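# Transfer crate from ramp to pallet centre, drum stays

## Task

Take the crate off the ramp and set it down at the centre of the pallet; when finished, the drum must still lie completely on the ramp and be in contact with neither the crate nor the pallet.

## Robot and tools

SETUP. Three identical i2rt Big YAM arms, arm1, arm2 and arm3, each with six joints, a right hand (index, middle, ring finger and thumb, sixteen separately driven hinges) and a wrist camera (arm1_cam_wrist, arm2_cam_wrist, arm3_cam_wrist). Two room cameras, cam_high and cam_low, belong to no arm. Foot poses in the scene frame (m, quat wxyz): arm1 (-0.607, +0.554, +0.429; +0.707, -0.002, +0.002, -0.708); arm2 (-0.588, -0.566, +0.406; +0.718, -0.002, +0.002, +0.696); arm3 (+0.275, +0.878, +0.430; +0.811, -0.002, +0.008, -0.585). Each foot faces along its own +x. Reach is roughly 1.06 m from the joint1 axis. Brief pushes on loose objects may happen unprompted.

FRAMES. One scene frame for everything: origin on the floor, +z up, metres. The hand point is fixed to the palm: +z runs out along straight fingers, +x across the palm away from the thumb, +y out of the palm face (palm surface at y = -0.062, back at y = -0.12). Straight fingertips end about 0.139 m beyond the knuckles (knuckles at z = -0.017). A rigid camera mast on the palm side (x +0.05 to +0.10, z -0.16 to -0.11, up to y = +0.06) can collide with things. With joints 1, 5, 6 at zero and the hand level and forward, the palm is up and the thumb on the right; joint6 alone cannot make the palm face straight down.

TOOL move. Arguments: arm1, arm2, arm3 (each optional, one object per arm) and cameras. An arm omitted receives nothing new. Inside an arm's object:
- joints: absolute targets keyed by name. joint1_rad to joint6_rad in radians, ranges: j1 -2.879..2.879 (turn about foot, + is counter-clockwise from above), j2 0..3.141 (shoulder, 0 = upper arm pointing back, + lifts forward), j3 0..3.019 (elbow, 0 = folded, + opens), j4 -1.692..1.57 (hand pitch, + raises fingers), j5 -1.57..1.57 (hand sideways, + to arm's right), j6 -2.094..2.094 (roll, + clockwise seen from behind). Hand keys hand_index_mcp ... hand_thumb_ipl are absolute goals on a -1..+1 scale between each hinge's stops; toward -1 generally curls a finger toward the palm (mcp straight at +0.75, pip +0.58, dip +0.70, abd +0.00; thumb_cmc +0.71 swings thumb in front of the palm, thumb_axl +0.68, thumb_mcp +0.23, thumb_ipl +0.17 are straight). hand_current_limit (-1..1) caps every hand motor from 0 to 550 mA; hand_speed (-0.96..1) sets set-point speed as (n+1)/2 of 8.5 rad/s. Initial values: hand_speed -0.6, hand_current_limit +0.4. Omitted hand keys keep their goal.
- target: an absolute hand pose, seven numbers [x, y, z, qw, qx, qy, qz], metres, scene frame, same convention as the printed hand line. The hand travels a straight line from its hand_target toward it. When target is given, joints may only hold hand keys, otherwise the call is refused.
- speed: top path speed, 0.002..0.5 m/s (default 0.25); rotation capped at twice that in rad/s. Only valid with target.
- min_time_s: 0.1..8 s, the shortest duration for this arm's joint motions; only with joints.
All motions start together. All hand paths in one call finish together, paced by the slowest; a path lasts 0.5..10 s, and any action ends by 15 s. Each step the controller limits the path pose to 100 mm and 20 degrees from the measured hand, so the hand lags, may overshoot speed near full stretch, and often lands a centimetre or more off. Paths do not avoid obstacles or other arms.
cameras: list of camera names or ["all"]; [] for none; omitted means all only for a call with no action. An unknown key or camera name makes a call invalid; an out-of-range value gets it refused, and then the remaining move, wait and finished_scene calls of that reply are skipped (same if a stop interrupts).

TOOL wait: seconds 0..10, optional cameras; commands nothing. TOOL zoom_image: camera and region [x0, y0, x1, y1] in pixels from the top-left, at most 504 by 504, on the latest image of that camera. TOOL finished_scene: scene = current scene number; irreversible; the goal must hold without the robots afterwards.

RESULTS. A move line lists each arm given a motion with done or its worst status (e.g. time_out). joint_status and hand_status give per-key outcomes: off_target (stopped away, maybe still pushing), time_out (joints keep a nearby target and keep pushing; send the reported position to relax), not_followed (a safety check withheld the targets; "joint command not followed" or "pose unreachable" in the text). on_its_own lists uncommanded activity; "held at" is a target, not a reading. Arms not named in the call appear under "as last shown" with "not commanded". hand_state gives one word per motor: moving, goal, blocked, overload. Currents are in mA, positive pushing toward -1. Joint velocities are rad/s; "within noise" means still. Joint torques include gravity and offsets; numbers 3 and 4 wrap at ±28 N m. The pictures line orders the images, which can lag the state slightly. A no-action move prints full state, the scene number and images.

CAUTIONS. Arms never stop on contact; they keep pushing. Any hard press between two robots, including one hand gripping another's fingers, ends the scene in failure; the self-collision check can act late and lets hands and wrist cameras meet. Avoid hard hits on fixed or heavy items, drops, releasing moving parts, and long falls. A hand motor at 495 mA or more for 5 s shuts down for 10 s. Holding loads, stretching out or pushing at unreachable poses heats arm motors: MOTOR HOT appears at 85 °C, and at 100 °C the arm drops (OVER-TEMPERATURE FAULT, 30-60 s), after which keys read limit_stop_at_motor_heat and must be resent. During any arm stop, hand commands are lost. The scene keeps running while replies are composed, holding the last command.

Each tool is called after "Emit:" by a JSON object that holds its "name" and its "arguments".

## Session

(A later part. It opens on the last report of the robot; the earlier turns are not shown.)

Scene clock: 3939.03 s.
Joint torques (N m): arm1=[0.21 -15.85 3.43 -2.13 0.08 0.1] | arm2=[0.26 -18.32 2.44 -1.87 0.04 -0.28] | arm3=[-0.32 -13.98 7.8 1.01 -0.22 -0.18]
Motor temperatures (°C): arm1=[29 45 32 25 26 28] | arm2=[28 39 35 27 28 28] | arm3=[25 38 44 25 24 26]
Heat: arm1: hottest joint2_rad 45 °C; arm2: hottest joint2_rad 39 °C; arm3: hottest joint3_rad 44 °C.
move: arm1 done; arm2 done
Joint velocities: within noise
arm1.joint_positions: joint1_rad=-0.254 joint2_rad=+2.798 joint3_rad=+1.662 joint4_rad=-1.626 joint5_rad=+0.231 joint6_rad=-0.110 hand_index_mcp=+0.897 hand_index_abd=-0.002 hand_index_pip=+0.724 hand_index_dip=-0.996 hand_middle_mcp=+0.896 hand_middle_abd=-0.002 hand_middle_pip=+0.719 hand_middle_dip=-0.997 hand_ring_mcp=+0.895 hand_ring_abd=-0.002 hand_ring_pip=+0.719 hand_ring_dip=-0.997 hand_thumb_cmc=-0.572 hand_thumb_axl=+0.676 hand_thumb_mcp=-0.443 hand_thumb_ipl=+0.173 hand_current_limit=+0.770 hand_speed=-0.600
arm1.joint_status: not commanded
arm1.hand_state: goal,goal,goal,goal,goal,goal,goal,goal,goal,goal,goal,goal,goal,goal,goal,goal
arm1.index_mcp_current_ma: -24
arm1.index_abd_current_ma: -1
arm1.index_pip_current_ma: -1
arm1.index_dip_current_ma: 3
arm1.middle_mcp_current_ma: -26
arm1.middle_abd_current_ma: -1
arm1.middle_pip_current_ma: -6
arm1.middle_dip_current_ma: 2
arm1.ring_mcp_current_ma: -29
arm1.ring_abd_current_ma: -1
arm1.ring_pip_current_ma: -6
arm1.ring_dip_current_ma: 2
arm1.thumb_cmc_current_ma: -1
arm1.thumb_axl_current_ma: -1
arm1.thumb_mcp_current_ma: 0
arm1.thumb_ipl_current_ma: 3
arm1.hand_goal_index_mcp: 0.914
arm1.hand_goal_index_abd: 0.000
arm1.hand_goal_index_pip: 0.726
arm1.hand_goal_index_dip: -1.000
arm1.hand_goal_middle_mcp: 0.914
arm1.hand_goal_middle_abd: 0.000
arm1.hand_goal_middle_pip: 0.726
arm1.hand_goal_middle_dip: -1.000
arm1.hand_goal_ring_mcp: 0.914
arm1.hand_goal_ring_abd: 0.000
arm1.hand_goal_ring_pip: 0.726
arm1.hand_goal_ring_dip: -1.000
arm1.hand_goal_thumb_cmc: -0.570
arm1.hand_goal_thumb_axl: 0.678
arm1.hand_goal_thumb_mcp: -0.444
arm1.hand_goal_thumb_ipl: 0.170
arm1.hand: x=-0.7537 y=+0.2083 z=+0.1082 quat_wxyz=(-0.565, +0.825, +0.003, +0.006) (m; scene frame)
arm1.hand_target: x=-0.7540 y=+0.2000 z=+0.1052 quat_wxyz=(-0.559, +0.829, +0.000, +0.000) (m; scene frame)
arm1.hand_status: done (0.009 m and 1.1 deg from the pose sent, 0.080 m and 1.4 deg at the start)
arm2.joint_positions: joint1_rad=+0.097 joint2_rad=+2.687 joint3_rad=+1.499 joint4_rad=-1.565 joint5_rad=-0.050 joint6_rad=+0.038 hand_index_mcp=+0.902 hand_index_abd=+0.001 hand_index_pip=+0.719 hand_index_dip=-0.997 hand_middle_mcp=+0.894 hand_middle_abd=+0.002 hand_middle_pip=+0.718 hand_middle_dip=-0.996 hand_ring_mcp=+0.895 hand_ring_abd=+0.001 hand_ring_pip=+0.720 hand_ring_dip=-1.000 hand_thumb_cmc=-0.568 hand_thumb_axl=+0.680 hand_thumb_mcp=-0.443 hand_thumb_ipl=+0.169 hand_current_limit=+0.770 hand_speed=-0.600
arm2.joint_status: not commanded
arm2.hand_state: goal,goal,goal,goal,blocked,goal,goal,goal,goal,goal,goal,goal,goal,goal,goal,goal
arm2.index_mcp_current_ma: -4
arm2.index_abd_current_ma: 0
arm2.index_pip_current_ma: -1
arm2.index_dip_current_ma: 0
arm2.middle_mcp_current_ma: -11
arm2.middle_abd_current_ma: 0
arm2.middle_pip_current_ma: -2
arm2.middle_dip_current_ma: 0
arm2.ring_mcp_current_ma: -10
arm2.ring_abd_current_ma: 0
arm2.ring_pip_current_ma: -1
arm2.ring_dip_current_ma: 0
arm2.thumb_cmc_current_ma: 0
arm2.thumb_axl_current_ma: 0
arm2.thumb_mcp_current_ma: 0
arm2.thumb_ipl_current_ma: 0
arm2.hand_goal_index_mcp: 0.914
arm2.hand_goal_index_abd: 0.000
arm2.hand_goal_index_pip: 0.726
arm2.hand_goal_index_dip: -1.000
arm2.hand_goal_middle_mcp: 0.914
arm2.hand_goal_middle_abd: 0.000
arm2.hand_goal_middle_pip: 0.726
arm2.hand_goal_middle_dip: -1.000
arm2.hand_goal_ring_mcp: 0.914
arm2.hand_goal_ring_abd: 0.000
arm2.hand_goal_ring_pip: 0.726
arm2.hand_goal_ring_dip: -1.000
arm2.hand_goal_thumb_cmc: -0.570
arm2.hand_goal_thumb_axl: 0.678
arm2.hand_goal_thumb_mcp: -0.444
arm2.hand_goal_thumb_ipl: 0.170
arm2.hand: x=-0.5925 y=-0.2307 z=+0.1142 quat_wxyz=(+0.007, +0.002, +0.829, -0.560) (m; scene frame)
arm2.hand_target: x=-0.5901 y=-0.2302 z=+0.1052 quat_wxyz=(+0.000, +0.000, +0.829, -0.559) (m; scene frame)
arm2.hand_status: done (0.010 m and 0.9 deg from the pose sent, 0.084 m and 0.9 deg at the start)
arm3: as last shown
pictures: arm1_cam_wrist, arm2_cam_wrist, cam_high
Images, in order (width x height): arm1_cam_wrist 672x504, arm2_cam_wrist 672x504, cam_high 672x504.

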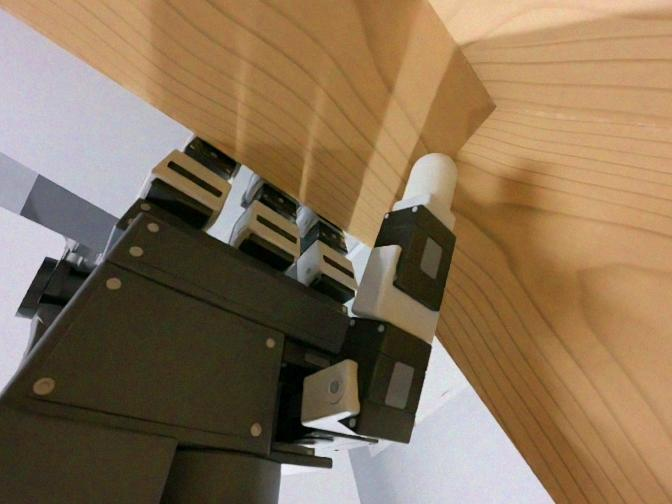

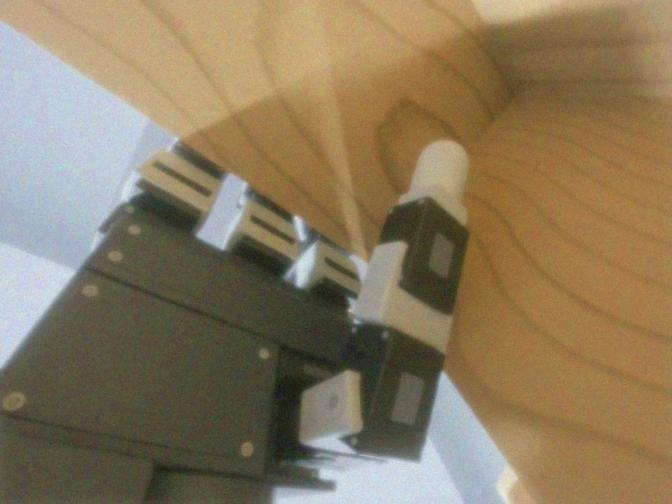

